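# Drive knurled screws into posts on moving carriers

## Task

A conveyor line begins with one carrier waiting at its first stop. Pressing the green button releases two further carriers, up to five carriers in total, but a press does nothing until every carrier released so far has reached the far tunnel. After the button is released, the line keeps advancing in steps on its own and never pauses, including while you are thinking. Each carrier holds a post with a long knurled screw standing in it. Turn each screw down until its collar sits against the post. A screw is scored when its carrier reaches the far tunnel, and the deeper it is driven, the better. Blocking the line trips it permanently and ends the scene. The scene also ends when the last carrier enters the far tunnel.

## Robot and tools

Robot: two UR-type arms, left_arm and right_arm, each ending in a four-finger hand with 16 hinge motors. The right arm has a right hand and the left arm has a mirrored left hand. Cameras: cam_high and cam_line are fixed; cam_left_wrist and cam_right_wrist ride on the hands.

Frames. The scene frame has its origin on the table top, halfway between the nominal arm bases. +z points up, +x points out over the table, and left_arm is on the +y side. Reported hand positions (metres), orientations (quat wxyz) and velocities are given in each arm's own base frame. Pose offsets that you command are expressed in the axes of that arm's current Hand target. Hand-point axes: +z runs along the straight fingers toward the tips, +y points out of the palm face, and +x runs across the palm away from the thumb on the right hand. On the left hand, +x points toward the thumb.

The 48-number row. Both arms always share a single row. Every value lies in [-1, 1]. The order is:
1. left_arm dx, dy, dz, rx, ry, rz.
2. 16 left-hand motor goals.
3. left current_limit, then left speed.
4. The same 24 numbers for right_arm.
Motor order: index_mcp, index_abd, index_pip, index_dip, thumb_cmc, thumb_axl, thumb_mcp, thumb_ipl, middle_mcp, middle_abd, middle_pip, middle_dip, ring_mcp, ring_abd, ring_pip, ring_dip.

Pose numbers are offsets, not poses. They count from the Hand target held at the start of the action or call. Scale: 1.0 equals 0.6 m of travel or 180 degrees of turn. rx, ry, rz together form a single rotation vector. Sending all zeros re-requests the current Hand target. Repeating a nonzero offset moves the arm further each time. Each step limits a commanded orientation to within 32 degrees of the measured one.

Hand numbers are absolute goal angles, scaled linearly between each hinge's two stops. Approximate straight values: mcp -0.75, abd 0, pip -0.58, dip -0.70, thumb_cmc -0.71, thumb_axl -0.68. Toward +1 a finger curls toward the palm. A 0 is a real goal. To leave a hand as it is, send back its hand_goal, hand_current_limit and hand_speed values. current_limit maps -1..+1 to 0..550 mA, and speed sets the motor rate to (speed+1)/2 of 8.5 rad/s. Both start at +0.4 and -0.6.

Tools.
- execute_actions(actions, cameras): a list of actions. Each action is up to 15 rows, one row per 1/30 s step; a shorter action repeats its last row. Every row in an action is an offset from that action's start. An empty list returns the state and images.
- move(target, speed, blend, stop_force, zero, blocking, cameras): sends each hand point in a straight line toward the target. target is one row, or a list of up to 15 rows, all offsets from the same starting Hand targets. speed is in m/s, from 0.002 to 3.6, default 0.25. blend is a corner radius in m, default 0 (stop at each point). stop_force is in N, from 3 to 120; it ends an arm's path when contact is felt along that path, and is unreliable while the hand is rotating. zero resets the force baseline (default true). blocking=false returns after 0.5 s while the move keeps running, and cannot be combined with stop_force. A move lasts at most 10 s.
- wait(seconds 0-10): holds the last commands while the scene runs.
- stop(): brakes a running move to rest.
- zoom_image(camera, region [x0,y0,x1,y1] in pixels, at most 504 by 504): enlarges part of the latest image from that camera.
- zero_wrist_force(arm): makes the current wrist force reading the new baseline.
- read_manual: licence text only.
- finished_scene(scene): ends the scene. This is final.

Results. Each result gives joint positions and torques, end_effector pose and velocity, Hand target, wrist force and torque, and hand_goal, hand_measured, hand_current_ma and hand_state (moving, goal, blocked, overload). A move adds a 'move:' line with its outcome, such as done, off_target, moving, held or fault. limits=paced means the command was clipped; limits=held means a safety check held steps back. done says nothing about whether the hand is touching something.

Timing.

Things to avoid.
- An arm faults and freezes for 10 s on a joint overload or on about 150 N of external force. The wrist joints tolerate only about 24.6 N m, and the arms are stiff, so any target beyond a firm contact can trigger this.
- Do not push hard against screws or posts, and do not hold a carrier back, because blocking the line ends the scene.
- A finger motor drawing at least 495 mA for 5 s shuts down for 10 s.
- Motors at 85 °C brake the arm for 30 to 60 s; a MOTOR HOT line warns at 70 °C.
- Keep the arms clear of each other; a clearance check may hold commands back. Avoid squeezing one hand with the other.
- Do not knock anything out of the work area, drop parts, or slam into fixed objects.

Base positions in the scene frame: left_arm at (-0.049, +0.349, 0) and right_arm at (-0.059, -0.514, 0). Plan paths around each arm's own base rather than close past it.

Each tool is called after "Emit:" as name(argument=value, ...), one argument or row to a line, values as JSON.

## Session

Emit:
execute_actions(
  actions=[],
)

Scene clock: 0.00 s.
left_arm: end_effector_position=(+0.1435, +0.1932, +0.6936) hand_goal=(-0.754, +0.000, -0.576, -0.696, -0.714, -0.678, -0.226, -0.168, -0.754, +0.000, -0.576, -0.696, -0.754, +0.000, -0.576, -0.696) hand_measured=(-0.754, +0.000, -0.576, -0.696, -0.714, -0.678, -0.226, -0.168, -0.754, +0.000, -0.576, -0.696, -0.754, +0.000, -0.576, -0.696) hand_current_ma=(+0, +0, +0, +0, +0, +0, +0, +0, +0, +0, +0, +0, +0, +0, +0, +0) hand_state=(goal, goal, goal, goal, goal, goal, goal, goal, goal, goal, goal, goal, goal, goal, goal, goal) hand_current_limit=0.40 hand_speed=-0.60 end_effector_quat_wxyz=(+0.018, -0.065, +0.997, +0.041) | right_arm: end_effector_position=(+0.2059, -0.0954, +0.6623) hand_goal=(-0.754, +0.000, -0.576, -0.696, -0.714, -0.678, -0.226, -0.168, -0.754, +0.000, -0.576, -0.696, -0.754, +0.000, -0.576, -0.696) hand_measured=(-0.754, +0.000, -0.576, -0.696, -0.714, -0.678, -0.226, -0.168, -0.754, +0.000, -0.576, -0.696, -0.754, +0.000, -0.576, -0.696) hand_current_ma=(+0, +0, +0, +0, +0, +0, +0, +0, +0, +0, +0, +0, +0, +0, +0, +0) hand_state=(goal, goal, goal, goal, goal, goal, goal, goal, goal, goal, goal, goal, goal, goal, goal, goal) hand_current_limit=0.40 hand_speed=-0.60 end_effector_quat_wxyz=(+0.018, +0.194, +0.980, -0.027)
Joint positions: left_arm=[-0.26 -1.896 0.791 -0.475 -1.481 -1.961] | right_arm=[3.025 -1.215 -0.925 -2.54 1.513 4.986]
Joint velocities: within noise
Joint torques (N m): no reading
Wrist force (N): no reading
Wrist torque (N m): no reading
Wrist force, peak (N): no reading
Hand target: left_arm +0.1435, +0.1932, +0.6936; +0.018, -0.065, +0.997, +0.041 | right_arm +0.2059, -0.0954, +0.6623; +0.018, +0.194, +0.980, -0.027
camera_calibration:
cam_left_wrist: T_world_to_cam=[[0.833978, -0.551284, -0.0238183, -0.0232918], [-0.374083, -0.596587, 0.710032, -0.371034], [-0.405639, -0.583241, -0.703767, 0.784977], [0, 0, 0, 1]] pos_world=[0.199044, 0.223636, 0.815332]
cam_right_wrist: T_world_to_cam=[[0.947319, 0.32028, -0.00276914, -0.130095], [0.213179, -0.624039, 0.751751, -0.638455], [0.239042, -0.712738, -0.659441, 0.439559], [0, 0, 0, 1]] pos_world=[0.154274, -0.0434634, 0.769462]

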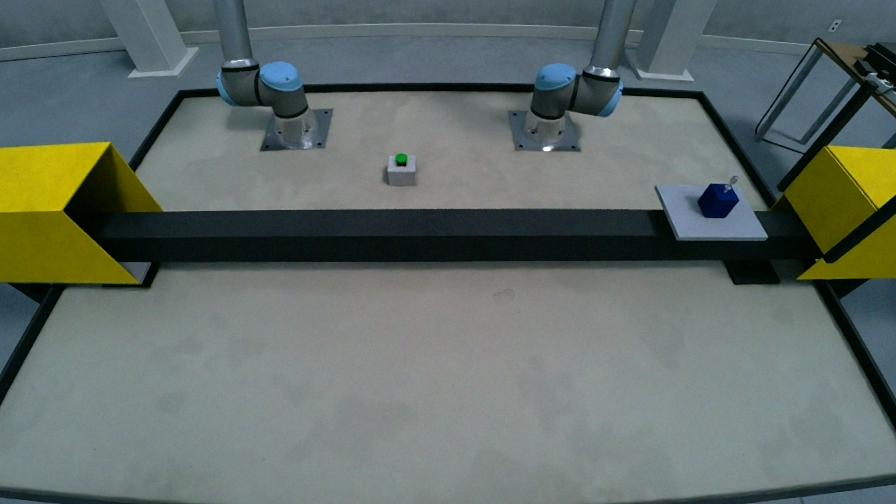

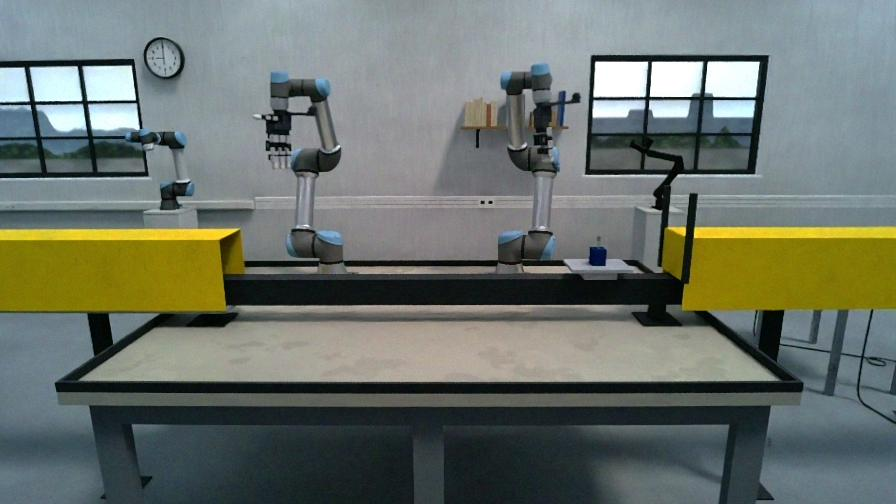

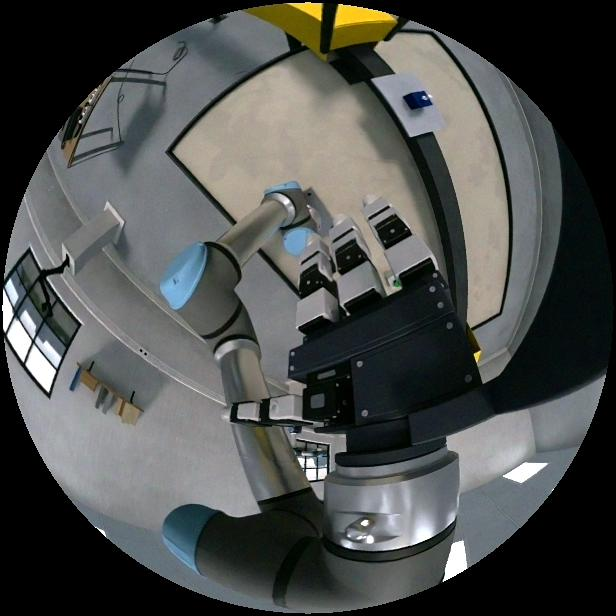

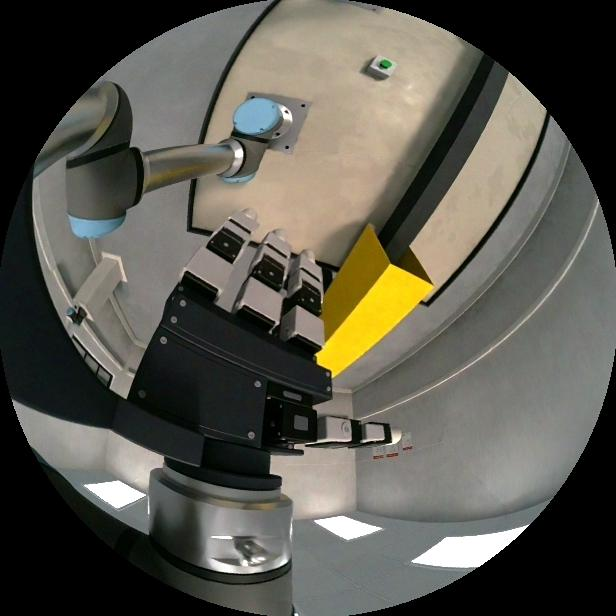

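Emit:
move(
  target=[
    [-0.29121,-0.00582,0.11946,0.01052,-0.0041,0.18939,-0.75,-0.1,-0.58,-0.7,0,0,0,0,-0.758,0.1,-0.58,-0.7,0,0,0,0,0.5,0.5,-0.26518,0.41787,0.09682,-0.01492,0.01425,-0.01328,0,0,0,0,0,0,0,0,-0.75,0,-0.576,-0.696,0,0,0,0,0.5,0.5],
    [-0.58242,-0.01163,0.23892,0.02104,-0.0082,0.37877,-0.75,-0.1,-0.58,-0.7,0,0,0,0,-0.758,0.1,-0.58,-0.7,0,0,0,0,0.5,0.5,0.0025,0.73492,0.15328,-0.01785,0.01081,-0.15211,0,0,0,0,0,0,0,0,-0.75,0,-0.576,-0.696,0,0,0,0,0.5,0.5],
    [-0.83203,-0.01662,0.34132,0.03006,-0.01172,0.5411,-0.75,-0.1,-0.58,-0.7,0,0,0,0,-0.758,0.1,-0.58,-0.7,0,0,0,0,0.5,0.5,0.2973,0.89695,0.44905,-0.02001,0.00736,-0.27424,0,0,0,0,0,0,0,0,-0.75,0,-0.576,-0.696,0,0,0,0,0.5,0.5],
  ],
  speed=0.35,
  blend=[0.05, 0.05, 0],
  cameras=["all"],
)

Emit:
zoom_image(
  camera="cam_left_wrist",
  region=[290, 180, 370, 260],
)

Emit:
zoom_image(
  camera="cam_right_wrist",
  region=[206, 160, 366, 320],
)

Scene clock: 15.83 s.
left_arm: end_effector_position=(+0.1685, +0.1888, +0.7323) hand_goal=(-0.750, -0.100, -0.580, -0.700, +0.000, +0.000, +0.000, +0.000, -0.758, +0.100, -0.580, -0.700, +0.000, +0.000, +0.000, +0.000) hand_measured=(-0.750, -0.098, -0.578, -0.698, +0.000, -0.004, +0.002, +0.000, -0.758, +0.098, -0.578, -0.698, -0.008, +0.000, -0.006, -0.004) hand_current_ma=(+0, +1, +1, +1, +0, -2, +1, +0, +0, -1, +1, +1, -7, +0, -4, -2) hand_state=(goal, goal, goal, goal, goal, goal, goal, goal, goal, goal, goal, goal, goal, goal, goal, goal) hand_current_limit=0.50 hand_speed=0.50 end_effector_quat_wxyz=(-0.061, -0.044, +0.997, +0.024) | right_arm: end_effector_position=(+0.2482, -0.0738, +0.7042) hand_goal=(+0.000, +0.000, +0.000, +0.000, +0.000, +0.000, +0.000, +0.000, -0.750, +0.000, -0.576, -0.696, +0.000, +0.000, +0.000, +0.000) hand_measured=(-0.012, +0.000, -0.006, -0.004, -0.002, -0.004, +0.002, -0.002, -0.746, +0.000, -0.576, -0.696, -0.010, +0.000, -0.006, -0.004) hand_current_ma=(-8, +0, -3, -1, -1, -2, +1, +0, +1, +0, +0, +0, -8, +0, -3, -1) hand_state=(goal, goal, goal, goal, goal, goal, goal, goal, goal, goal, goal, goal, goal, goal, goal, goal) hand_current_limit=0.50 hand_speed=0.50 end_effector_quat_wxyz=(-0.105, +0.175, +0.978, -0.046)
Joint positions: left_arm=[-0.169 -1.561 0.258 -0.138 -1.55 -1.829] | right_arm=[3.142 -1.789 0.062 -3.21 1.518 5.073]
Joint torques (N m): left_arm=[10.58 -15.21 5.49 -5.09 -2.55 2.7] | right_arm=[8.25 5.12 11.26 0.37 -1.5 2.67]
Wrist force (N): left_arm=[0.1 0.2 0.3] | right_arm=[-0.6 0.1 -0.4]
Wrist torque (N m): left_arm=[0.13 0.03 -0.06] | right_arm=[0.20 0.04 -0.08]
Wrist force, peak (N): left_arm=[10.5 3.8 -6.1] | right_arm=[-5.2 8.6 0.0]
Hand target: left_arm +0.1687, +0.1898, +0.7286; -0.067, -0.044, +0.997, +0.022 (last step not sent: back at the drive's target) | right_arm +0.2480, -0.0738, +0.7035; -0.103, +0.175, +0.978, -0.044 (not the last commanded pose)
Off the commanded pose: left_arm 0.532 m, 95 deg | right_arm 0.629 m, 49 deg.
elbow sent back (left arm): the controller read joint 3 (elbow) straighter than it allows and moved its target back, which can move the hand without a command.
elbow sent back (right arm): the controller read joint 3 (elbow) straighter than it allows and moved its target back, which can move the hand without a command.
elbow stopped short (left arm): the move would have taken joint 3 (elbow) straighter than the controller allows.
elbow stopped short (right arm): the move would have taken joint 3 (elbow) straighter than the controller allows.
led back after a hold (left arm): the arm was led back toward your command in small steps, so it may still be short of it.
led back after a hold (right arm): the arm was led back toward your command in small steps, so it may still be short of it.
previous command not reached (left arm): moving toward its pose would have brought two parts of the arm too close to each other.
elbow read too straight (left arm): the controller reads joint 3 (elbow) straighter than it allows; while it does, the hand can move without a command.
move: held (left_arm, right_arm; a check stopped the path); path passed 0 of 3 targets; limits=held
pose unreachable (left arm): on one or more control steps of this call, first in action 0 (counted from 0), this arm could not follow its commanded pose, so it was not sent that pose on those steps. On the call's last step it was still not sent that pose. It may still have moved: this result reports where it is.
cause: moving toward the commanded pose would bring two parts of the arm too close to each other (joints 3 (elbow) to 6 (wrist 3) lie between them).
pose unreachable (right arm): on one or more control steps of this call, first in action 0 (counted from 0), this arm could not follow its commanded pose, so it was not sent that pose on those steps. It may still have moved: this result reports where it is.
cause: moving toward the commanded pose would bring two parts of the arm too close to each other (joints 3 (elbow) to 6 (wrist 3) lie between them).
camera_calibration:
cam_left_wrist: T_world_to_cam=[[0.801039, -0.584652, -0.128525, 0.0428864], [-0.276041, -0.551287, 0.787327, -0.473638], [-0.531166, -0.595201, -0.602991, 0.769379], [0, 0, 0, 1]] pos_world=[0.243571, 0.221899, 0.842348]
cam_right_wrist: T_world_to_cam=[[0.907967, 0.34882, -0.23221, -0.0034697], [0.409729, -0.622829, 0.666488, -0.654182], [0.0878575, -0.700292, -0.70843, 0.545395], [0, 0, 0, 1]] pos_world=[0.223271, -0.0242974, 0.821573]

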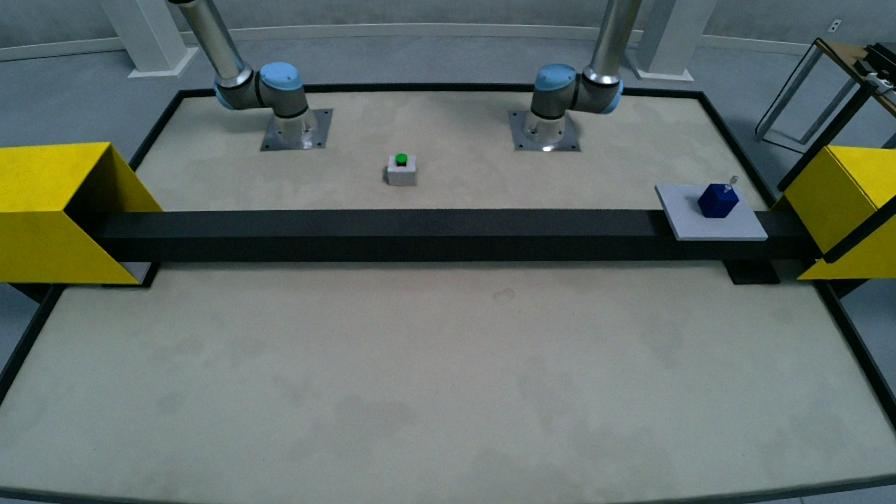

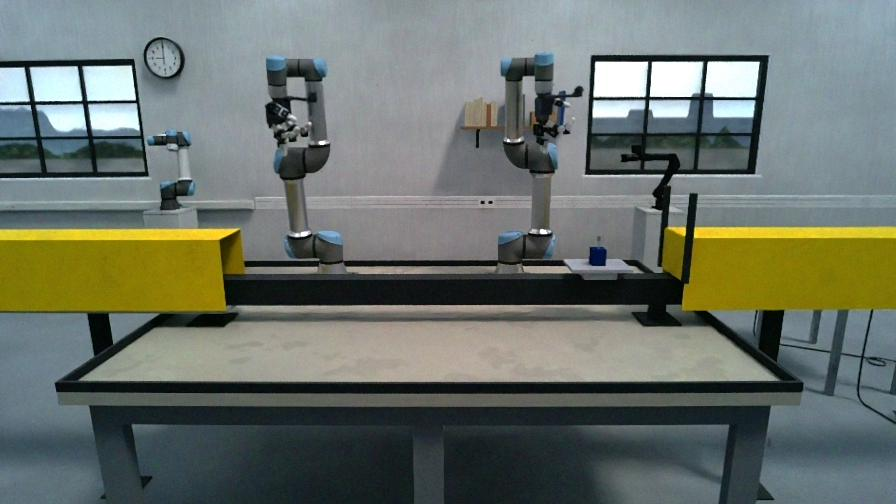

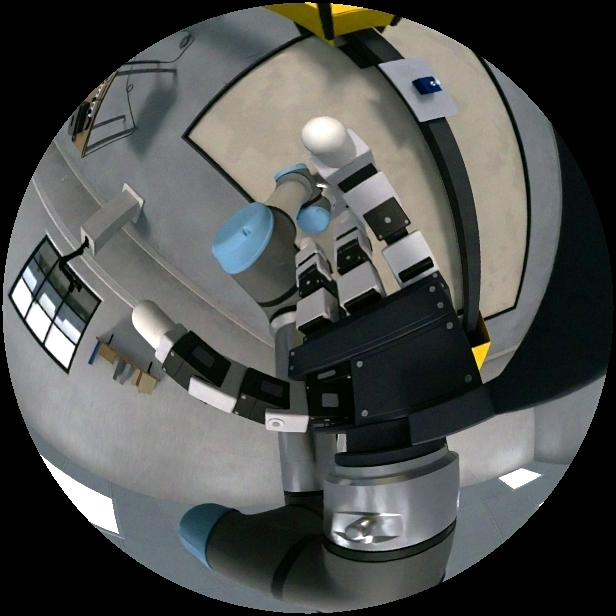

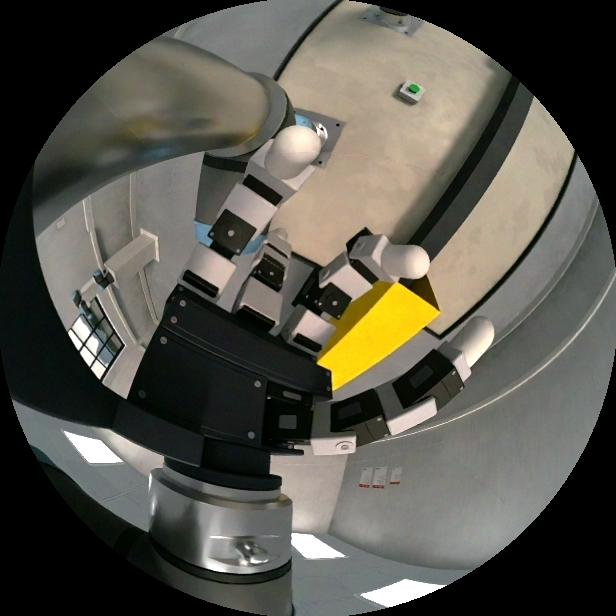

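Scaled by 6.300 from the camera's 616x616 image, which has a finer 880x880 frame.

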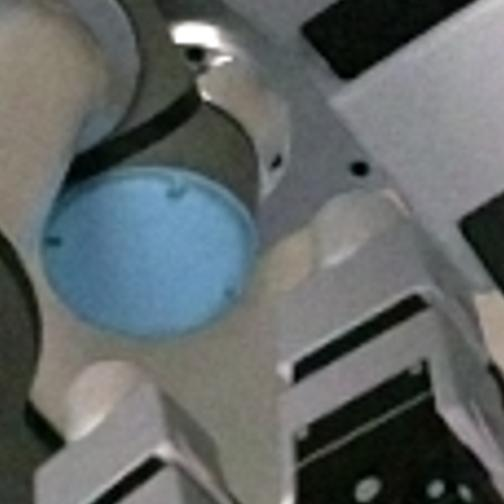

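Scaled by 3.150 from the camera's 616x616 image, which has a finer 880x880 frame.

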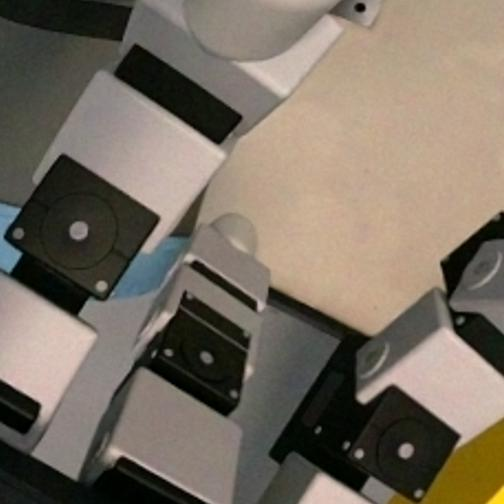

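Emit:
move(
  target=[-0.2353,-0.0082,0.1010,0.01218,-0.0433,0.0558,-0.75,-0.1,-0.58,-0.7,0,0,0,0,-0.758,0.1,-0.58,-0.7,0,0,0,0,0.5,0.5,-0.131,0.0957,0.0715,-0.0406,-0.0588,0.0150,0,0,0,0,0,0,0,0,-0.75,0,-0.576,-0.696,0,0,0,0,0.5,0.5],
  speed=0.12,
  cameras=["cam_line"],
)

Scene clock: 22.60 s.
left_arm: end_effector_position=(+0.1743, +0.1869, +0.7376) hand_goal=(-0.750, -0.100, -0.580, -0.700, +0.000, +0.000, +0.000, +0.000, -0.758, +0.100, -0.580, -0.700, +0.000, +0.000, +0.000, +0.000) hand_measured=(-0.750, -0.098, -0.578, -0.698, +0.000, -0.004, +0.002, +0.000, -0.758, +0.098, -0.578, -0.698, -0.008, +0.000, -0.006, -0.004) hand_current_ma=(+0, +1, +1, +1, +0, -2, +1, +0, +0, -1, +1, +1, -7, +0, -4, -2) hand_state=(goal, goal, goal, goal, goal, goal, goal, goal, goal, goal, goal, goal, goal, goal, goal, goal) hand_current_limit=0.50 hand_speed=0.50 end_effector_quat_wxyz=(-0.055, -0.039, +0.997, +0.024) | right_arm: end_effector_position=(+0.2501, -0.0734, +0.7031) hand_goal=(+0.000, +0.000, +0.000, +0.000, +0.000, +0.000, +0.000, +0.000, -0.750, +0.000, -0.576, -0.696, +0.000, +0.000, +0.000, +0.000) hand_measured=(-0.012, +0.000, -0.006, -0.004, -0.002, -0.004, +0.002, -0.002, -0.746, +0.000, -0.576, -0.696, -0.010, +0.000, -0.006, -0.004) hand_current_ma=(-8, +0, -3, -1, +0, -2, +1, +0, +1, +0, +0, +0, -8, +0, -3, -1) hand_state=(goal, goal, goal, goal, goal, goal, goal, goal, goal, goal, goal, goal, goal, goal, goal, goal) hand_current_limit=0.50 hand_speed=0.50 end_effector_quat_wxyz=(-0.106, +0.175, +0.978, -0.046)
Joint positions: left_arm=[-0.179 -1.503 0.139 -0.089 -1.548 -1.828] | right_arm=[3.144 -1.805 0.091 -3.224 1.518 5.076]
Joint torques (N m): left_arm=[-11.86 -16.39 7.37 -5.27 3.15 -2.45] | right_arm=[-6.87 25.27 -3.54 3.78 0.73 -2.59]
Wrist force (N): left_arm=[-0.1 0.1 0.3] | right_arm=[-0.3 -0.1 0.0]
Wrist torque (N m): left_arm=[0.10 0.07 -0.02] | right_arm=[0.14 -0.01 0.16]
Wrist force, peak (N): left_arm=[-0.1 0.3 0.6] | right_arm=[-4.4 2.1 0.5]
Hand target: left_arm +0.1743, +0.1869, +0.7376; -0.055, -0.039, +0.997, +0.024 (last step not sent: back at the drive's target) | right_arm +0.2501, -0.0734, +0.7031; -0.106, +0.175, +0.978, -0.046 (not the last commanded pose)
Off the commanded pose: left_arm 0.154 m, 12 deg | right_arm 0.104 m, 14 deg.
held back during your reply time or a wait (left arm), on 161 control steps: two parts of the arm were too close to each other, or the arm's last command would have brought them too close.
elbow stopped short (left arm): the move would have taken joint 3 (elbow) straighter than the controller allows.
led back after a hold (left arm): the arm was led back toward your command in small steps, so it may still be short of it.
led back after a hold (right arm): the arm was led back toward your command in small steps, so it may still be short of it.
move: held (left_arm, right_arm; a check stopped the path); limits=held
pose unreachable (left arm): on one or more control steps of this call, first in action 0 (counted from 0), this arm could not follow its commanded pose, so it was not sent that pose on those steps. On the call's last step it was still not sent that pose. It may still have moved: this result reports where it is.
cause: moving toward the commanded pose would bring two parts of the arm too close to each other (joints 3 (elbow) to 6 (wrist 3) lie between them).
pose unreachable (right arm): on one or more control steps of this call, first in action 0 (counted from 0), this arm could not follow its commanded pose, so it was not sent that pose on those steps. It may still have moved: this result reports where it is.
cause: moving toward the commanded pose would bring two parts of the arm too close to each other (joints 3 (elbow) to 6 (wrist 3) lie between them).
Images, in order (width x height): cam_line 896x504.

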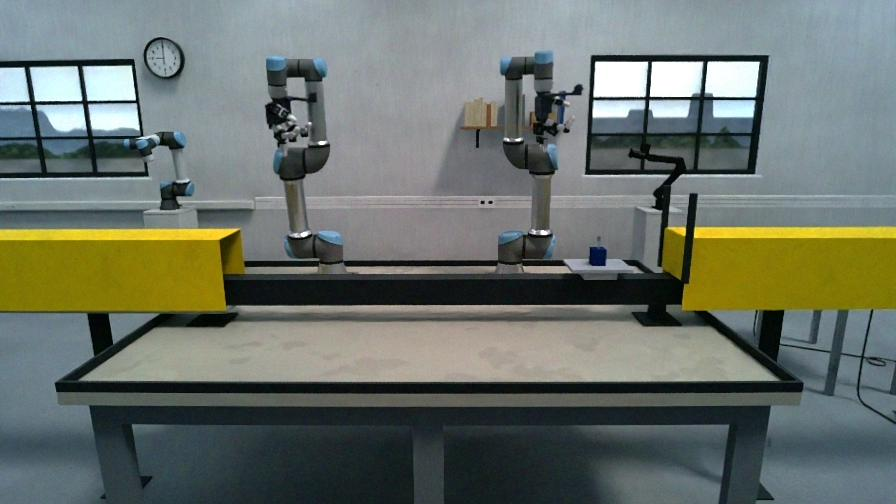

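Emit:
move(
  target=[
    [-0.1303,-0.0333,-0.0473,0.02836,-0.10739,-0.00256,-0.75,-0.1,-0.58,-0.7,0,0,0,0,-0.758,0.1,-0.58,-0.7,0,0,0,0,0.5,0.5,-0.1078,0.0350,-0.0987,-0.03912,-0.10383,0.00588,0,0,0,0,0,0,0,0,-0.75,0,-0.576,-0.696,0,0,0,0,0.5,0.5],
    [-0.2705,-0.0683,-0.1455,0.06096,-0.23089,-0.00549,-0.75,-0.1,-0.58,-0.7,0,0,0,0,-0.758,0.1,-0.58,-0.7,0,0,0,0,0.5,0.5,-0.184,0.0548,-0.255,-0.08411,-0.22324,0.01264,0,0,0,0,0,0,0,0,-0.75,0,-0.576,-0.696,0,0,0,0,0.5,0.5],
    [-0.377,-0.0945,-0.224,0.08507,-0.32217,-0.00767,-0.75,-0.1,-0.58,-0.7,0,0,0,0,-0.758,0.1,-0.58,-0.7,0,0,0,0,0.5,0.5,-0.1898,0.0463,-0.4432,-0.13302,-0.35304,0.01998,0,0,0,0,0,0,0,0,-0.75,0,-0.576,-0.696,0,0,0,0,0.5,0.5],
    [-0.511,-0.131,-0.182,0.08507,-0.32217,-0.00767,-0.75,-0.1,-0.58,-0.7,0,0,0,0,-0.758,0.1,-0.58,-0.7,0,0,0,0,0.5,0.5,-0.1118,0.0073,-0.6168,-0.18192,-0.48283,0.02733,0,0,0,0,0,0,0,0,-0.75,0,-0.576,-0.696,0,0,0,0,0.5,0.5],
    [-0.6322,-0.0412,-0.1085,0.08507,-0.32217,-0.00767,-0.75,-0.1,-0.58,-0.7,0,0,0,0,-0.758,0.1,-0.58,-0.7,0,0,0,0,0.5,0.5,0.0673,-0.0668,-0.7332,-0.23473,-0.623,0.03527,0,0,0,0,0,0,0,0,-0.75,0,-0.576,-0.696,0,0,0,0,0.5,0.5],
    [-0.6328,0.0712,0.1102,0.04253,-0.16108,-0.00383,-0.75,-0.1,-0.58,-0.7,0,0,0,0,-0.758,0.1,-0.58,-0.7,0,0,0,0,0.5,0.5,0.382,-0.1862,-0.7475,-0.3032,-0.80471,0.04555,0,0,0,0,0,0,0,0,-0.75,0,-0.576,-0.696,0,0,0,0,0.5,0.5],
    [-0.8282,0.05,0.2948,-0.01568,-0.03996,0.52405,-0.75,-0.1,-0.58,-0.7,0,0,0,0,-0.758,0.1,-0.58,-0.7,0,0,0,0,0.5,0.5,0.7093,-0.2997,-0.575,0.32667,0.86701,-0.04908,0,0,0,0,0,0,0,0,-0.75,0,-0.576,-0.696,0,0,0,0,0.5,0.5],
  ],
  speed=[0.4, 0.4, 0.4, 0.4, 0.4, 0.35, 0.3],
  blend=[0.03, 0.03, 0.03, 0.03, 0.03, 0.03, 0],
  cameras=["cam_line", "cam_left_wrist"],
)

Scene clock: 53.40 s.
left_arm: end_effector_position=(+0.6368, +0.2613, +0.5166) hand_goal=(-0.750, -0.100, -0.580, -0.700, +0.000, +0.000, +0.000, +0.000, -0.758, +0.100, -0.580, -0.700, +0.000, +0.000, +0.000, +0.000) hand_measured=(-0.750, -0.098, -0.578, -0.698, +0.000, -0.004, +0.002, +0.000, -0.758, +0.098, -0.578, -0.698, -0.008, +0.000, -0.006, -0.004) hand_current_ma=(+0, +1, +1, +1, +0, -2, +1, +0, +0, -1, +1, +1, -7, +0, -4, -2) hand_state=(goal, goal, goal, goal, goal, goal, goal, goal, goal, goal, goal, goal, goal, goal, goal, goal) hand_current_limit=0.50 hand_speed=0.50 end_effector_quat_wxyz=(-0.010, +0.606, +0.795, -0.021) end_effector_velocity=(+0.006, +0.001, -0.005) end_effector_angular_velocity=(+0.015, -0.015, -0.188) | right_arm: end_effector_position=(-0.1224, -0.0729, +1.1432) hand_goal=(+0.000, +0.000, +0.000, +0.000, +0.000, +0.000, +0.000, +0.000, -0.750, +0.000, -0.576, -0.696, +0.000, +0.000, +0.000, +0.000) hand_measured=(+0.004, +0.000, +0.000, -0.002, +0.002, +0.000, +0.000, -0.002, -0.752, +0.002, -0.576, -0.696, +0.004, +0.000, +0.000, -0.002) hand_current_ma=(+2, +0, +0, -1, +1, +0, +0, +0, +0, +0, +0, +0, +2, +0, +0, -1) hand_state=(goal, goal, goal, goal, goal, goal, goal, goal, goal, goal, goal, goal, goal, goal, goal, goal) hand_current_limit=0.50 hand_speed=0.50 end_effector_quat_wxyz=(+0.984, +0.026, -0.005, +0.179)
Joint positions: left_arm=[0.151 -0.556 -0.66 -0.312 -1.585 -0.116] | right_arm=[3.128 -2.008 0.828 -0.391 1.518 5.086]
Joint velocities: left_arm=[0.018 0.031 -0.054 0.008 0.022 0.205] | right_arm=[within noise]
Joint torques (N m): left_arm=[11.08 -39.59 -21.53 -0.64 2.88 2.89] | right_arm=[8.65 17.04 -17.25 -0.66 0.03 -2.68]
Wrist force (N): left_arm=[0.1 0.1 0.1] | right_arm=[-0.7 0.2 -3.6]
Wrist torque (N m): left_arm=[0.13 0.01 -0.16] | right_arm=[0.28 0.09 0.16]
Wrist force, peak (N): left_arm=[0.1 -0.9 -0.4] | right_arm=[-0.8 -0.2 -4.3]
Hand target: left_arm +0.6447, +0.2640, +0.5099; +0.000, +0.707, +0.707, +0.000 | right_arm -0.1224, -0.0729, +1.1432; +0.984, +0.026, -0.005, +0.179
Off the commanded pose: left_arm 0.011 m, 16 deg | right_arm 0.000 m, 0 deg.
held back during your reply time or a wait (left arm), on 580 control steps: two parts of the arm were too close to each other, or the arm's last command would have brought them too close.
elbow stopped short (left arm): the move would have taken joint 3 (elbow) straighter than the controller allows.
led back after a hold (left arm): the arm was led back toward your command in small steps, so it may still be short of it.
shoulder posture changed (right arm): the wrist came as close to joint 1's axis as it can, and the arm is now in the other of its two shoulder postures.
move: moving (left_arm; no rest 5 s after the path's end); a check withheld steps on the way to target 1, so it may have been missed; limits=paced,held
pose unreachable (left arm): on one or more control steps of this call, first in action 0 (counted from 0), this arm could not follow its commanded pose, so it was not sent that pose on those steps. It may still have moved: this result reports where it is.
cause: moving toward the commanded pose would bring two parts of the arm too close to each other (joints 3 (elbow) to 6 (wrist 3) lie between them).
camera_calibration:
cam_left_wrist: T_world_to_cam=[[-0.432007, -0.901256, 0.0332942, 0.466835], [-0.54536, 0.290459, 0.786267, -0.182406], [-0.718298, 0.321515, -0.616989, 0.818097], [0, 0, 0, 1]] pos_world=[0.689836, 0.210688, 0.632634]
Images, in order (width x height): cam_line 896x504, cam_left_wrist 616x616.

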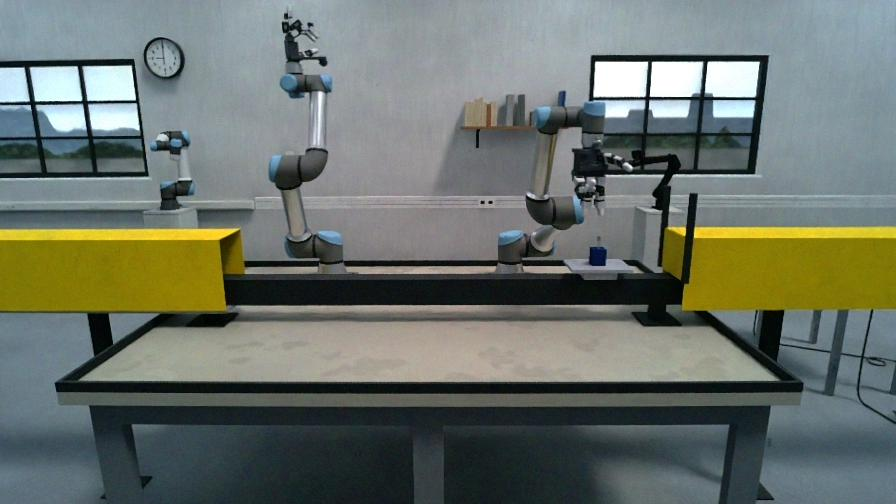

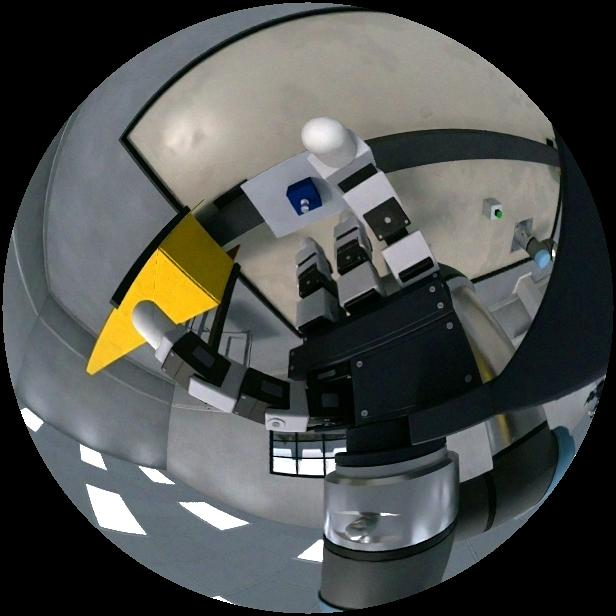

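Emit:
execute_actions(
  actions=[],
)

Scene clock: 55.67 s.
left_arm: end_effector_position=(+0.6447, +0.2640, +0.5099) hand_goal=(-0.750, -0.100, -0.580, -0.700, +0.000, +0.000, +0.000, +0.000, -0.758, +0.100, -0.580, -0.700, +0.000, +0.000, +0.000, +0.000) hand_measured=(-0.750, -0.098, -0.578, -0.698, +0.000, -0.004, +0.002, +0.000, -0.758, +0.098, -0.578, -0.698, -0.008, +0.000, -0.006, -0.004) hand_current_ma=(+0, +1, +1, +1, +0, -2, +1, +0, +0, -1, +1, +1, -7, +0, -4, -2) hand_state=(goal, goal, goal, goal, goal, goal, goal, goal, goal, goal, goal, goal, goal, goal, goal, goal) hand_current_limit=0.50 hand_speed=0.50 end_effector_quat_wxyz=(+0.000, +0.707, +0.707, +0.000) | right_arm: end_effector_position=(-0.1224, -0.0729, +1.1432) hand_goal=(+0.000, +0.000, +0.000, +0.000, +0.000, +0.000, +0.000, +0.000, -0.750, +0.000, -0.576, -0.696, +0.000, +0.000, +0.000, +0.000) hand_measured=(+0.004, +0.000, +0.000, -0.002, +0.002, +0.000, +0.000, -0.002, -0.752, +0.002, -0.576, -0.696, +0.004, +0.000, +0.000, -0.002) hand_current_ma=(+2, +0, +0, -1, +1, +0, +0, +0, +0, +0, +0, +0, +2, +0, +0, -1) hand_state=(goal, goal, goal, goal, goal, goal, goal, goal, goal, goal, goal, goal, goal, goal, goal, goal) hand_current_limit=0.50 hand_speed=0.50 end_effector_quat_wxyz=(+0.984, +0.026, -0.005, +0.179)
Joint positions: left_arm=[0.187 -0.502 -0.751 -0.318 -1.571 0.187] | right_arm=[3.128 -2.008 0.828 -0.391 1.518 5.086]
Joint velocities: within noise
Joint torques (N m): left_arm=[9.96 -40.84 -20.76 -5.64 -2.56 2.74] | right_arm=[8.19 17.17 -17.84 -0.78 0.72 -2.64]
Wrist force (N): left_arm=[0.2 -0.2 0.3] | right_arm=[-1.1 0.4 -3.9]
Wrist torque (N m): left_arm=[0.07 0.01 -0.06] | right_arm=[0.33 0.14 0.14]
Wrist force, peak (N): left_arm=[0.4 -0.1 0.4] | right_arm=[-0.9 0.4 -4.3]
Hand target: left_arm +0.6447, +0.2640, +0.5099; +0.000, +0.707, +0.707, +0.000 | right_arm -0.1224, -0.0729, +1.1432; +0.984, +0.026, -0.005, +0.179
Off the commanded pose: left_arm 0.000 m, 0 deg | right_arm 0.000 m, 0 deg.
led back after a hold (left arm): the arm was led back toward your command in small steps, so it may still be short of it.
camera_calibration:
cam_left_wrist: T_world_to_cam=[[-0.655798, -0.754931, -0.00288649, 0.596981], [-0.483577, 0.417135, 0.769514, -0.238326], [-0.579726, 0.506042, -0.638624, 0.691723], [0, 0, 0, 1]] pos_world=[0.677259, 0.200053, 0.626868]
cam_right_wrist: T_world_to_cam=[[-0.936624, 0.34948, 0.0244901, -0.0846325], [-0.251684, -0.622602, -0.74096, 0.733674], [-0.243703, -0.700164, 0.671103, -0.728063], [0, 0, 0, 1]] pos_world=[-0.0720459, -0.0233994, 1.0343]

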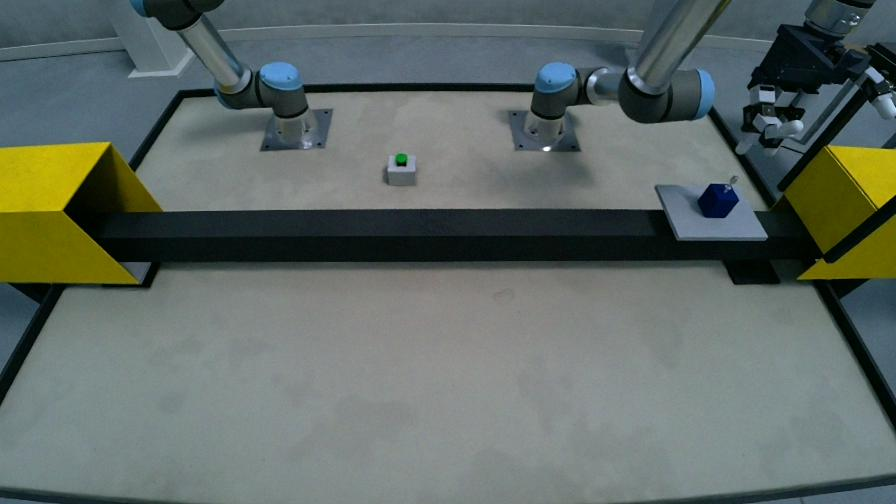

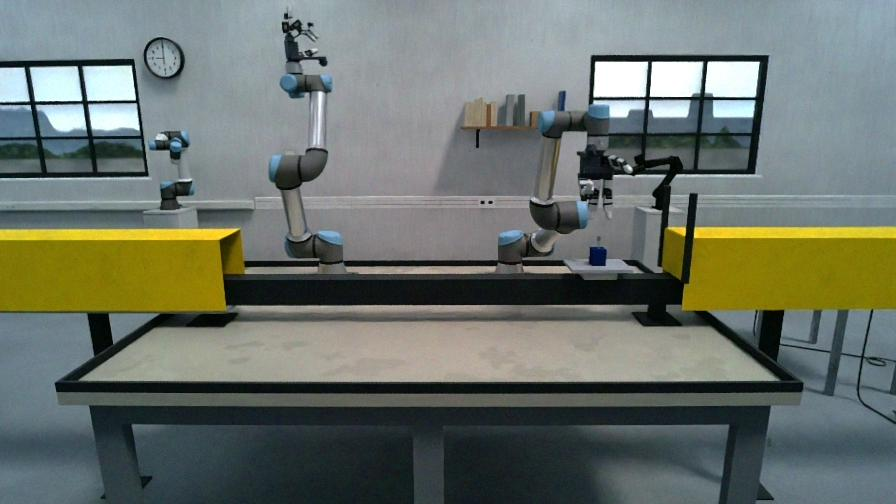

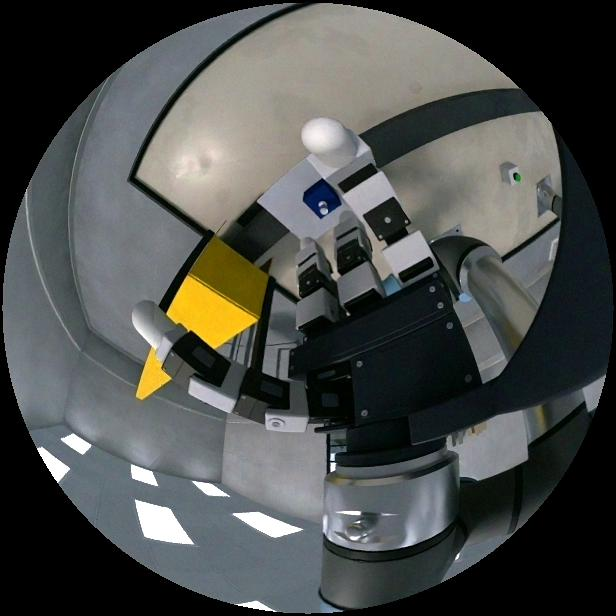

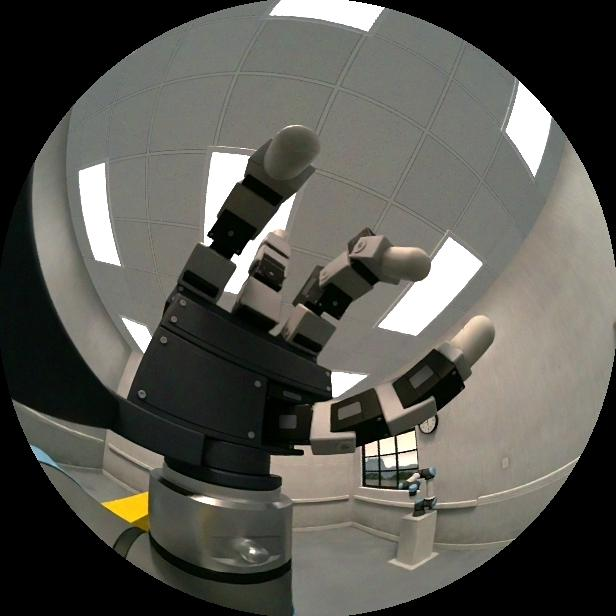

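Emit:
move(
  target=[
    [0.2340,-0.2050,-0.2038,0.0465,0.2457,0,-0.75,-0.1,-0.58,-0.7,0,0,0,0,-0.758,0.1,-0.58,-0.7,0,0,0,0,0.5,0.5,-0.3053,0.1373,-0.0737,-0.0157,0.0061,0,0,0,0,0,0,0,0,0,-0.75,0,-0.576,-0.696,0,0,0,0,0.5,0.5],
    [0.3055,-0.3883,-0.5610,0.0930,0.4913,0,-0.75,-0.1,-0.58,-0.7,0,0,0,0,-0.758,0.1,-0.58,-0.7,0,0,0,0,0.5,0.5,-0.0018,0.5318,-0.0990,-0.0172,-0.0019,-0.3009,0,0,0,0,0,0,0,0,-0.75,0,-0.576,-0.696,0,0,0,0,0.5,0.5],
    [0.1662,-0.4807,-0.8618,0.1394,0.7370,0,-0.75,-0.1,-0.58,-0.7,0,0,0,0,-0.758,0.1,-0.58,-0.7,0,0,0,0,0.5,0.5,0.5027,0.5125,-0.1077,-0.0164,-0.0110,-0.6066,0,0,0,0,0,0,0,0,-0.75,0,-0.576,-0.696,0,0,0,0,0.5,0.5],
    [-0.1277,-0.5608,-0.9828,0.1859,0.9826,0,-0.75,-0.1,-0.58,-0.7,0,0,0,0,-0.758,0.1,-0.58,-0.7,0,0,0,0,0.5,0.5,0.7768,0.0887,-0.0920,-0.0116,-0.0215,-0.9119,0,0,0,0,0,0,0,0,-0.75,0,-0.576,-0.696,0,0,0,0,0.5,0.5],
  ],
  speed=0.45,
  blend=0.04,
)

Scene clock: 72.47 s.
left_arm: end_effector_position=(+0.3082, +0.1877, +1.0995) hand_goal=(-0.750, -0.100, -0.580, -0.700, +0.000, +0.000, +0.000, +0.000, -0.758, +0.100, -0.580, -0.700, +0.000, +0.000, +0.000, +0.000) hand_measured=(-0.750, -0.098, -0.578, -0.698, +0.002, +0.000, +0.000, +0.000, -0.758, +0.102, -0.578, -0.698, +0.006, +0.000, +0.000, -0.002) hand_current_ma=(+0, +1, +1, +1, +1, +0, +0, +0, +0, +0, +1, +1, +4, +0, +0, -2) hand_state=(goal, goal, goal, goal, goal, goal, goal, goal, goal, goal, goal, goal, goal, goal, goal, goal) hand_current_limit=0.50 hand_speed=0.50 end_effector_quat_wxyz=(+0.826, +0.000, +0.000, -0.563) | right_arm: end_effector_position=(+0.2951, +0.1436, +1.0996) hand_goal=(+0.000, +0.000, +0.000, +0.000, +0.000, +0.000, +0.000, +0.000, -0.750, +0.000, -0.576, -0.696, +0.000, +0.000, +0.000, +0.000) hand_measured=(+0.006, +0.000, +0.000, -0.002, +0.002, +0.000, +0.000, -0.002, -0.752, +0.002, -0.576, -0.696, +0.006, +0.000, +0.000, -0.002) hand_current_ma=(+3, +0, +0, -1, +0, +0, +0, +0, +0, +0, +0, +0, +3, +0, +0, -1) hand_state=(goal, goal, goal, goal, goal, goal, goal, goal, goal, goal, goal, goal, goal, goal, goal, goal) hand_current_limit=0.50 hand_speed=0.50 end_effector_quat_wxyz=(-0.313, +0.000, +0.000, +0.950)
Joint positions: left_arm=[0.188 -0.898 -0.969 0.296 1.57 0.185] | right_arm=[0.261 -1.787 0.946 -0.731 1.57 5.087]
Joint torques (N m): left_arm=[11.43 -30.32 17.11 -5.4 2.98 -2.45] | right_arm=[-7.64 1.73 -22.48 -0.7 -1.78 -2.7]
Wrist force (N): left_arm=[1.0 -2.8 1.6] | right_arm=[-0.6 0.1 -3.7]
Wrist torque (N m): left_arm=[-0.08 -0.60 0.40] | right_arm=[0.26 0.08 0.15]
Wrist force, peak (N): left_arm=[1.6 -3.3 1.5] | right_arm=[-2.2 0.9 -4.3]
Hand target: left_arm +0.3082, +0.1877, +1.0996; +0.826, +0.000, +0.000, -0.563 | right_arm +0.2952, +0.1435, +1.0997; -0.312, +0.000, +0.000, +0.950
Off the commanded pose: left_arm 0.000 m, 0 deg | right_arm 0.000 m, 0 deg.
move: done

Emit:
move(
  target=[
    [-0.1084,-0.5732,-0.0125,0,0,0,-0.75,-0.1,-0.58,-0.7,0,0,0,0,-0.758,0.1,-0.58,-0.7,0,0,0,0,0.5,0.5,-0.2663,-0.3153,-0.1060,0.3104,-0.1216,0,0,0,0,0,0,0,0,0,-0.75,0,-0.576,-0.696,0,0,0,0,0.5,0.5],
    [-0.1851,-0.9785,0.0923,0.2457,-0.0465,0,-0.75,-0.1,-0.58,-0.7,0,0,0,0,-0.758,0.1,-0.58,-0.7,0,0,0,0,0.5,0.5,-0.4183,-0.3828,-0.5345,0.6207,-0.2433,0,0,0,0,0,0,0,0,0,-0.75,0,-0.576,-0.696,0,0,0,0,0.5,0.5],
  ],
  speed=[0.3,0.45],
  blend=0.04,
)

Scene clock: 77.50 s.
left_arm: end_effector_position=(-0.2789, +0.0768, +1.1550) hand_goal=(-0.750, -0.100, -0.580, -0.700, +0.000, +0.000, +0.000, +0.000, -0.758, +0.100, -0.580, -0.700, +0.000, +0.000, +0.000, +0.000) hand_measured=(-0.754, -0.098, -0.580, -0.698, +0.000, +0.000, +0.000, +0.000, -0.764, +0.102, -0.580, -0.698, +0.006, +0.000, +0.000, -0.002) hand_current_ma=(-4, +1, +0, +1, +0, +0, +0, +0, -6, +0, +0, +1, +5, +0, +0, -1) hand_state=(goal, goal, goal, goal, goal, goal, goal, goal, goal, goal, goal, goal, goal, goal, goal, goal) hand_current_limit=0.50 hand_speed=0.50 end_effector_quat_wxyz=(+0.763, +0.271, -0.271, -0.521) | right_arm: end_effector_position=(+0.3612, +0.4772, +0.7789) hand_goal=(+0.000, +0.000, +0.000, +0.000, +0.000, +0.000, +0.000, +0.000, -0.750, +0.000, -0.576, -0.696, +0.000, +0.000, +0.000, +0.000) hand_measured=(-0.006, +0.000, +0.000, -0.002, -0.004, +0.000, +0.000, -0.002, -0.756, +0.002, -0.576, -0.696, -0.006, +0.000, +0.000, -0.002) hand_current_ma=(-3, +0, +0, -1, -2, +0, +0, +0, -3, +0, +0, +0, -3, +0, +0, -1) hand_state=(goal, goal, goal, goal, goal, goal, goal, goal, goal, goal, goal, goal, goal, goal, goal, goal) hand_current_limit=0.50 hand_speed=0.50 end_effector_quat_wxyz=(-0.156, +0.048, +0.865, +0.475)
Joint positions: left_arm=[0.184 -1.455 -0.908 0.007 1.572 0.189] | right_arm=[0.262 -1.537 0.862 -0.896 -0.524 5.086]
Joint torques (N m): left_arm=[-12.42 3.64 26.65 -3.49 2.88 2.62] | right_arm=[8.19 -12.36 -26.38 -0.74 0.22 -2.67]
Wrist force (N): left_arm=[0.6 -1.9 1.9] | right_arm=[-0.8 -0.7 -1.1]
Wrist torque (N m): left_arm=[-0.20 -0.43 0.23] | right_arm=[0.12 0.10 0.20]
Wrist force, peak (N): left_arm=[1.0 -3.0 1.7] | right_arm=[-1.5 -0.2 -4.0]
Hand target: left_arm -0.2789, +0.0768, +1.1550; +0.763, +0.271, -0.271, -0.521 | right_arm +0.3612, +0.4772, +0.7789; -0.156, +0.048, +0.865, +0.475
Off the commanded pose: left_arm 0.000 m, 0 deg | right_arm 0.000 m, 0 deg.
shoulder posture changed (left arm): the wrist came as close to joint 1's axis as it can, and the arm is now in the other of its two shoulder postures.
move: done

Emit:
move(
  target=[
    [-0.0867,-0.4577,0.1703,0.2457,-0.0465,0,-0.75,-0.1,-0.58,-0.7,0,0,0,0,-0.758,0.1,-0.58,-0.7,0,0,0,0,0.5,0.5,-0.2097,-0.3992,-0.0560,0.3104,-0.1216,0,0,0,0,0,0,0,0,0,-0.75,0,-0.576,-0.696,0,0,0,0,0.5,0.5],
    [-0.146,-0.7760,0.0007,0.4913,-0.0930,0,-0.75,-0.1,-0.58,-0.7,0,0,0,0,-0.758,0.1,-0.58,-0.7,0,0,0,0,0.5,0.5,-0.1218,-0.5623,0.2790,0.2944,-0.1578,0.0685,0,0,0,0,0,0,0,0,-0.75,0,-0.576,-0.696,0,0,0,0,0.5,0.5],
    [-0.1680,-0.8918,-0.3702,0.7370,-0.1394,0,-0.75,-0.1,-0.58,-0.7,0,0,0,0,-0.758,0.1,-0.58,-0.7,0,0,0,0,0.5,0.5,-0.1957,-0.7505,0.3958,0.2944,-0.1578,0.0685,0,0,0,0,0,0,0,0,-0.75,0,-0.576,-0.696,0,0,0,0,0.5,0.5],
  ],
  speed=0.45,
  blend=0.04,
)

Scene clock: 83.37 s.
left_arm: end_effector_position=(-0.5028, +0.0341, +0.6130) hand_goal=(-0.750, -0.100, -0.580, -0.700, +0.000, +0.000, +0.000, +0.000, -0.758, +0.100, -0.580, -0.700, +0.000, +0.000, +0.000, +0.000) hand_measured=(-0.752, -0.098, -0.580, -0.698, +0.000, +0.000, +0.000, +0.000, -0.760, +0.102, -0.580, -0.698, -0.006, +0.000, +0.000, -0.002) hand_current_ma=(+0, +1, +0, +1, +0, +0, +0, +0, -1, +0, +0, +1, -6, +0, +0, -1) hand_state=(goal, goal, goal, goal, goal, goal, goal, goal, goal, goal, goal, goal, goal, goal, goal, goal) hand_current_limit=0.50 hand_speed=0.50 end_effector_quat_wxyz=(+0.000, +0.707, -0.707, +0.000) | right_arm: end_effector_position=(+0.3151, +0.4381, +0.2600) hand_goal=(+0.000, +0.000, +0.000, +0.000, +0.000, +0.000, +0.000, +0.000, -0.750, +0.000, -0.576, -0.696, +0.000, +0.000, +0.000, +0.000) hand_measured=(-0.006, +0.000, +0.000, -0.002, -0.002, +0.000, +0.000, -0.002, -0.750, +0.002, -0.576, -0.696, -0.006, +0.000, +0.000, -0.002) hand_current_ma=(-3, +0, +0, -1, -1, +0, +0, +0, +0, +0, +0, +0, -3, +0, +0, -1) hand_state=(goal, goal, goal, goal, goal, goal, goal, goal, goal, goal, goal, goal, goal, goal, goal, goal) hand_current_limit=0.50 hand_speed=0.50 end_effector_quat_wxyz=(+0.000, +0.174, +0.985, +0.000)
Joint positions: left_arm=[0.187 -1.576 -0.857 -2.279 1.571 0.187] | right_arm=[0.646 -1.685 1.93 -1.816 -1.572 5.707]
Joint torques (N m): left_arm=[9.66 26.3 5.78 -0.01 -2.63 2.67] | right_arm=[0.81 -9.94 -16.02 -4.18 2.01 2.62]
Wrist force (N): left_arm=[0.1 0.0 0.1] | right_arm=[0.0 0.0 0.2]
Wrist torque (N m): left_arm=[0.12 0.01 -0.09] | right_arm=[0.13 -0.02 -0.03]
Wrist force, peak (N): left_arm=[0.4 -2.1 1.9] | right_arm=[-0.9 -0.9 -1.7]
Hand target: left_arm -0.5027, +0.0341, +0.6129; +0.000, +0.707, -0.707, +0.000 | right_arm +0.3152, +0.4381, +0.2599; +0.000, +0.174, +0.985, +0.000
Off the commanded pose: left_arm 0.000 m, 0 deg | right_arm 0.000 m, 0 deg.
move: done

Emit:
move(
  target=[
    [-0.4680,-0.1700,0,0,0,0.3022,-0.75,-0.1,-0.58,-0.7,0,0,0,0,-0.758,0.1,-0.58,-0.7,0,0,0,0,0.5,0.5,0,0,0,0,0,0,0,0,0,0,0,0,0,0,-0.75,0,-0.576,-0.696,0,0,0,0,0.5,0.5],
    [-0.7405,-0.5832,0,0,0,0.6039,-0.75,-0.1,-0.58,-0.7,0,0,0,0,-0.758,0.1,-0.58,-0.7,0,0,0,0,0.5,0.5,0,0,0,0,0,0,0,0,0,0,0,0,0,0,-0.75,0,-0.576,-0.696,0,0,0,0,0.5,0.5],
    [-0.7385,-0.9923,0,0,0,0.8617,-0.75,-0.1,-0.58,-0.7,0,0,0,0,-0.758,0.1,-0.58,-0.7,0,0,0,0,0.5,0.5,0,0,0,0,0,0,0,0,0,0,0,0,0,0,-0.75,0,-0.576,-0.696,0,0,0,0,0.5,0.5],
  ],
  speed=0.55,
  blend=0.05,
)

Scene clock: 87.23 s.
left_arm: end_effector_position=(+0.0927, +0.4769, +0.6131) hand_goal=(-0.750, -0.100, -0.580, -0.700, +0.000, +0.000, +0.000, +0.000, -0.758, +0.100, -0.580, -0.700, +0.000, +0.000, +0.000, +0.000) hand_measured=(-0.750, -0.098, -0.580, -0.698, +0.000, +0.000, +0.000, +0.000, -0.758, +0.102, -0.580, -0.698, -0.006, +0.000, +0.000, -0.002) hand_current_ma=(+0, +1, +0, +1, +0, +0, +0, +0, +0, +0, +0, +1, -6, +0, +0, -1) hand_state=(goal, goal, goal, goal, goal, goal, goal, goal, goal, goal, goal, goal, goal, goal, goal, goal) hand_current_limit=0.50 hand_speed=0.50 end_effector_quat_wxyz=(+0.000, +0.538, +0.843, +0.000) | right_arm: end_effector_position=(+0.3152, +0.4381, +0.2599) hand_goal=(+0.000, +0.000, +0.000, +0.000, +0.000, +0.000, +0.000, +0.000, -0.750, +0.000, -0.576, -0.696, +0.000, +0.000, +0.000, +0.000) hand_measured=(-0.006, +0.000, +0.000, -0.002, -0.002, +0.000, +0.000, -0.002, -0.750, +0.002, -0.576, -0.696, -0.006, +0.000, +0.000, -0.002) hand_current_ma=(-3, +0, +0, -1, -1, +0, +0, +0, +0, +0, +0, +0, -3, +0, +0, -1) hand_state=(goal, goal, goal, goal, goal, goal, goal, goal, goal, goal, goal, goal, goal, goal, goal, goal) hand_current_limit=0.50 hand_speed=0.50 end_effector_quat_wxyz=(+0.000, +0.174, +0.985, +0.000)
Joint positions: left_arm=[-1.308 -1.576 -0.857 -2.279 1.57 1.399] | right_arm=[0.645 -1.685 1.931 -1.816 -1.572 5.707]
Joint torques (N m): left_arm=[-12.5 11.41 29.46 -0.3 2.7 2.63] | right_arm=[-1.98 -10.39 -14.82 -4.23 1.91 2.59]
Wrist force (N): left_arm=[-0.1 -0.1 0.1] | right_arm=[-0.1 0.0 0.0]
Wrist torque (N m): left_arm=[0.10 0.03 -0.11] | right_arm=[0.15 -0.01 -0.04]
Wrist force, peak (N): left_arm=[1.2 0.6 0.0] | right_arm=[0.2 -0.2 -0.4]
Hand target: left_arm +0.0928, +0.4770, +0.6131; +0.000, +0.538, +0.843, +0.000 | right_arm +0.3152, +0.4381, +0.2599; +0.000, +0.174, +0.985, +0.000
Off the commanded pose: left_arm 0.000 m, 0 deg | right_arm 0.000 m, 0 deg.
move: done


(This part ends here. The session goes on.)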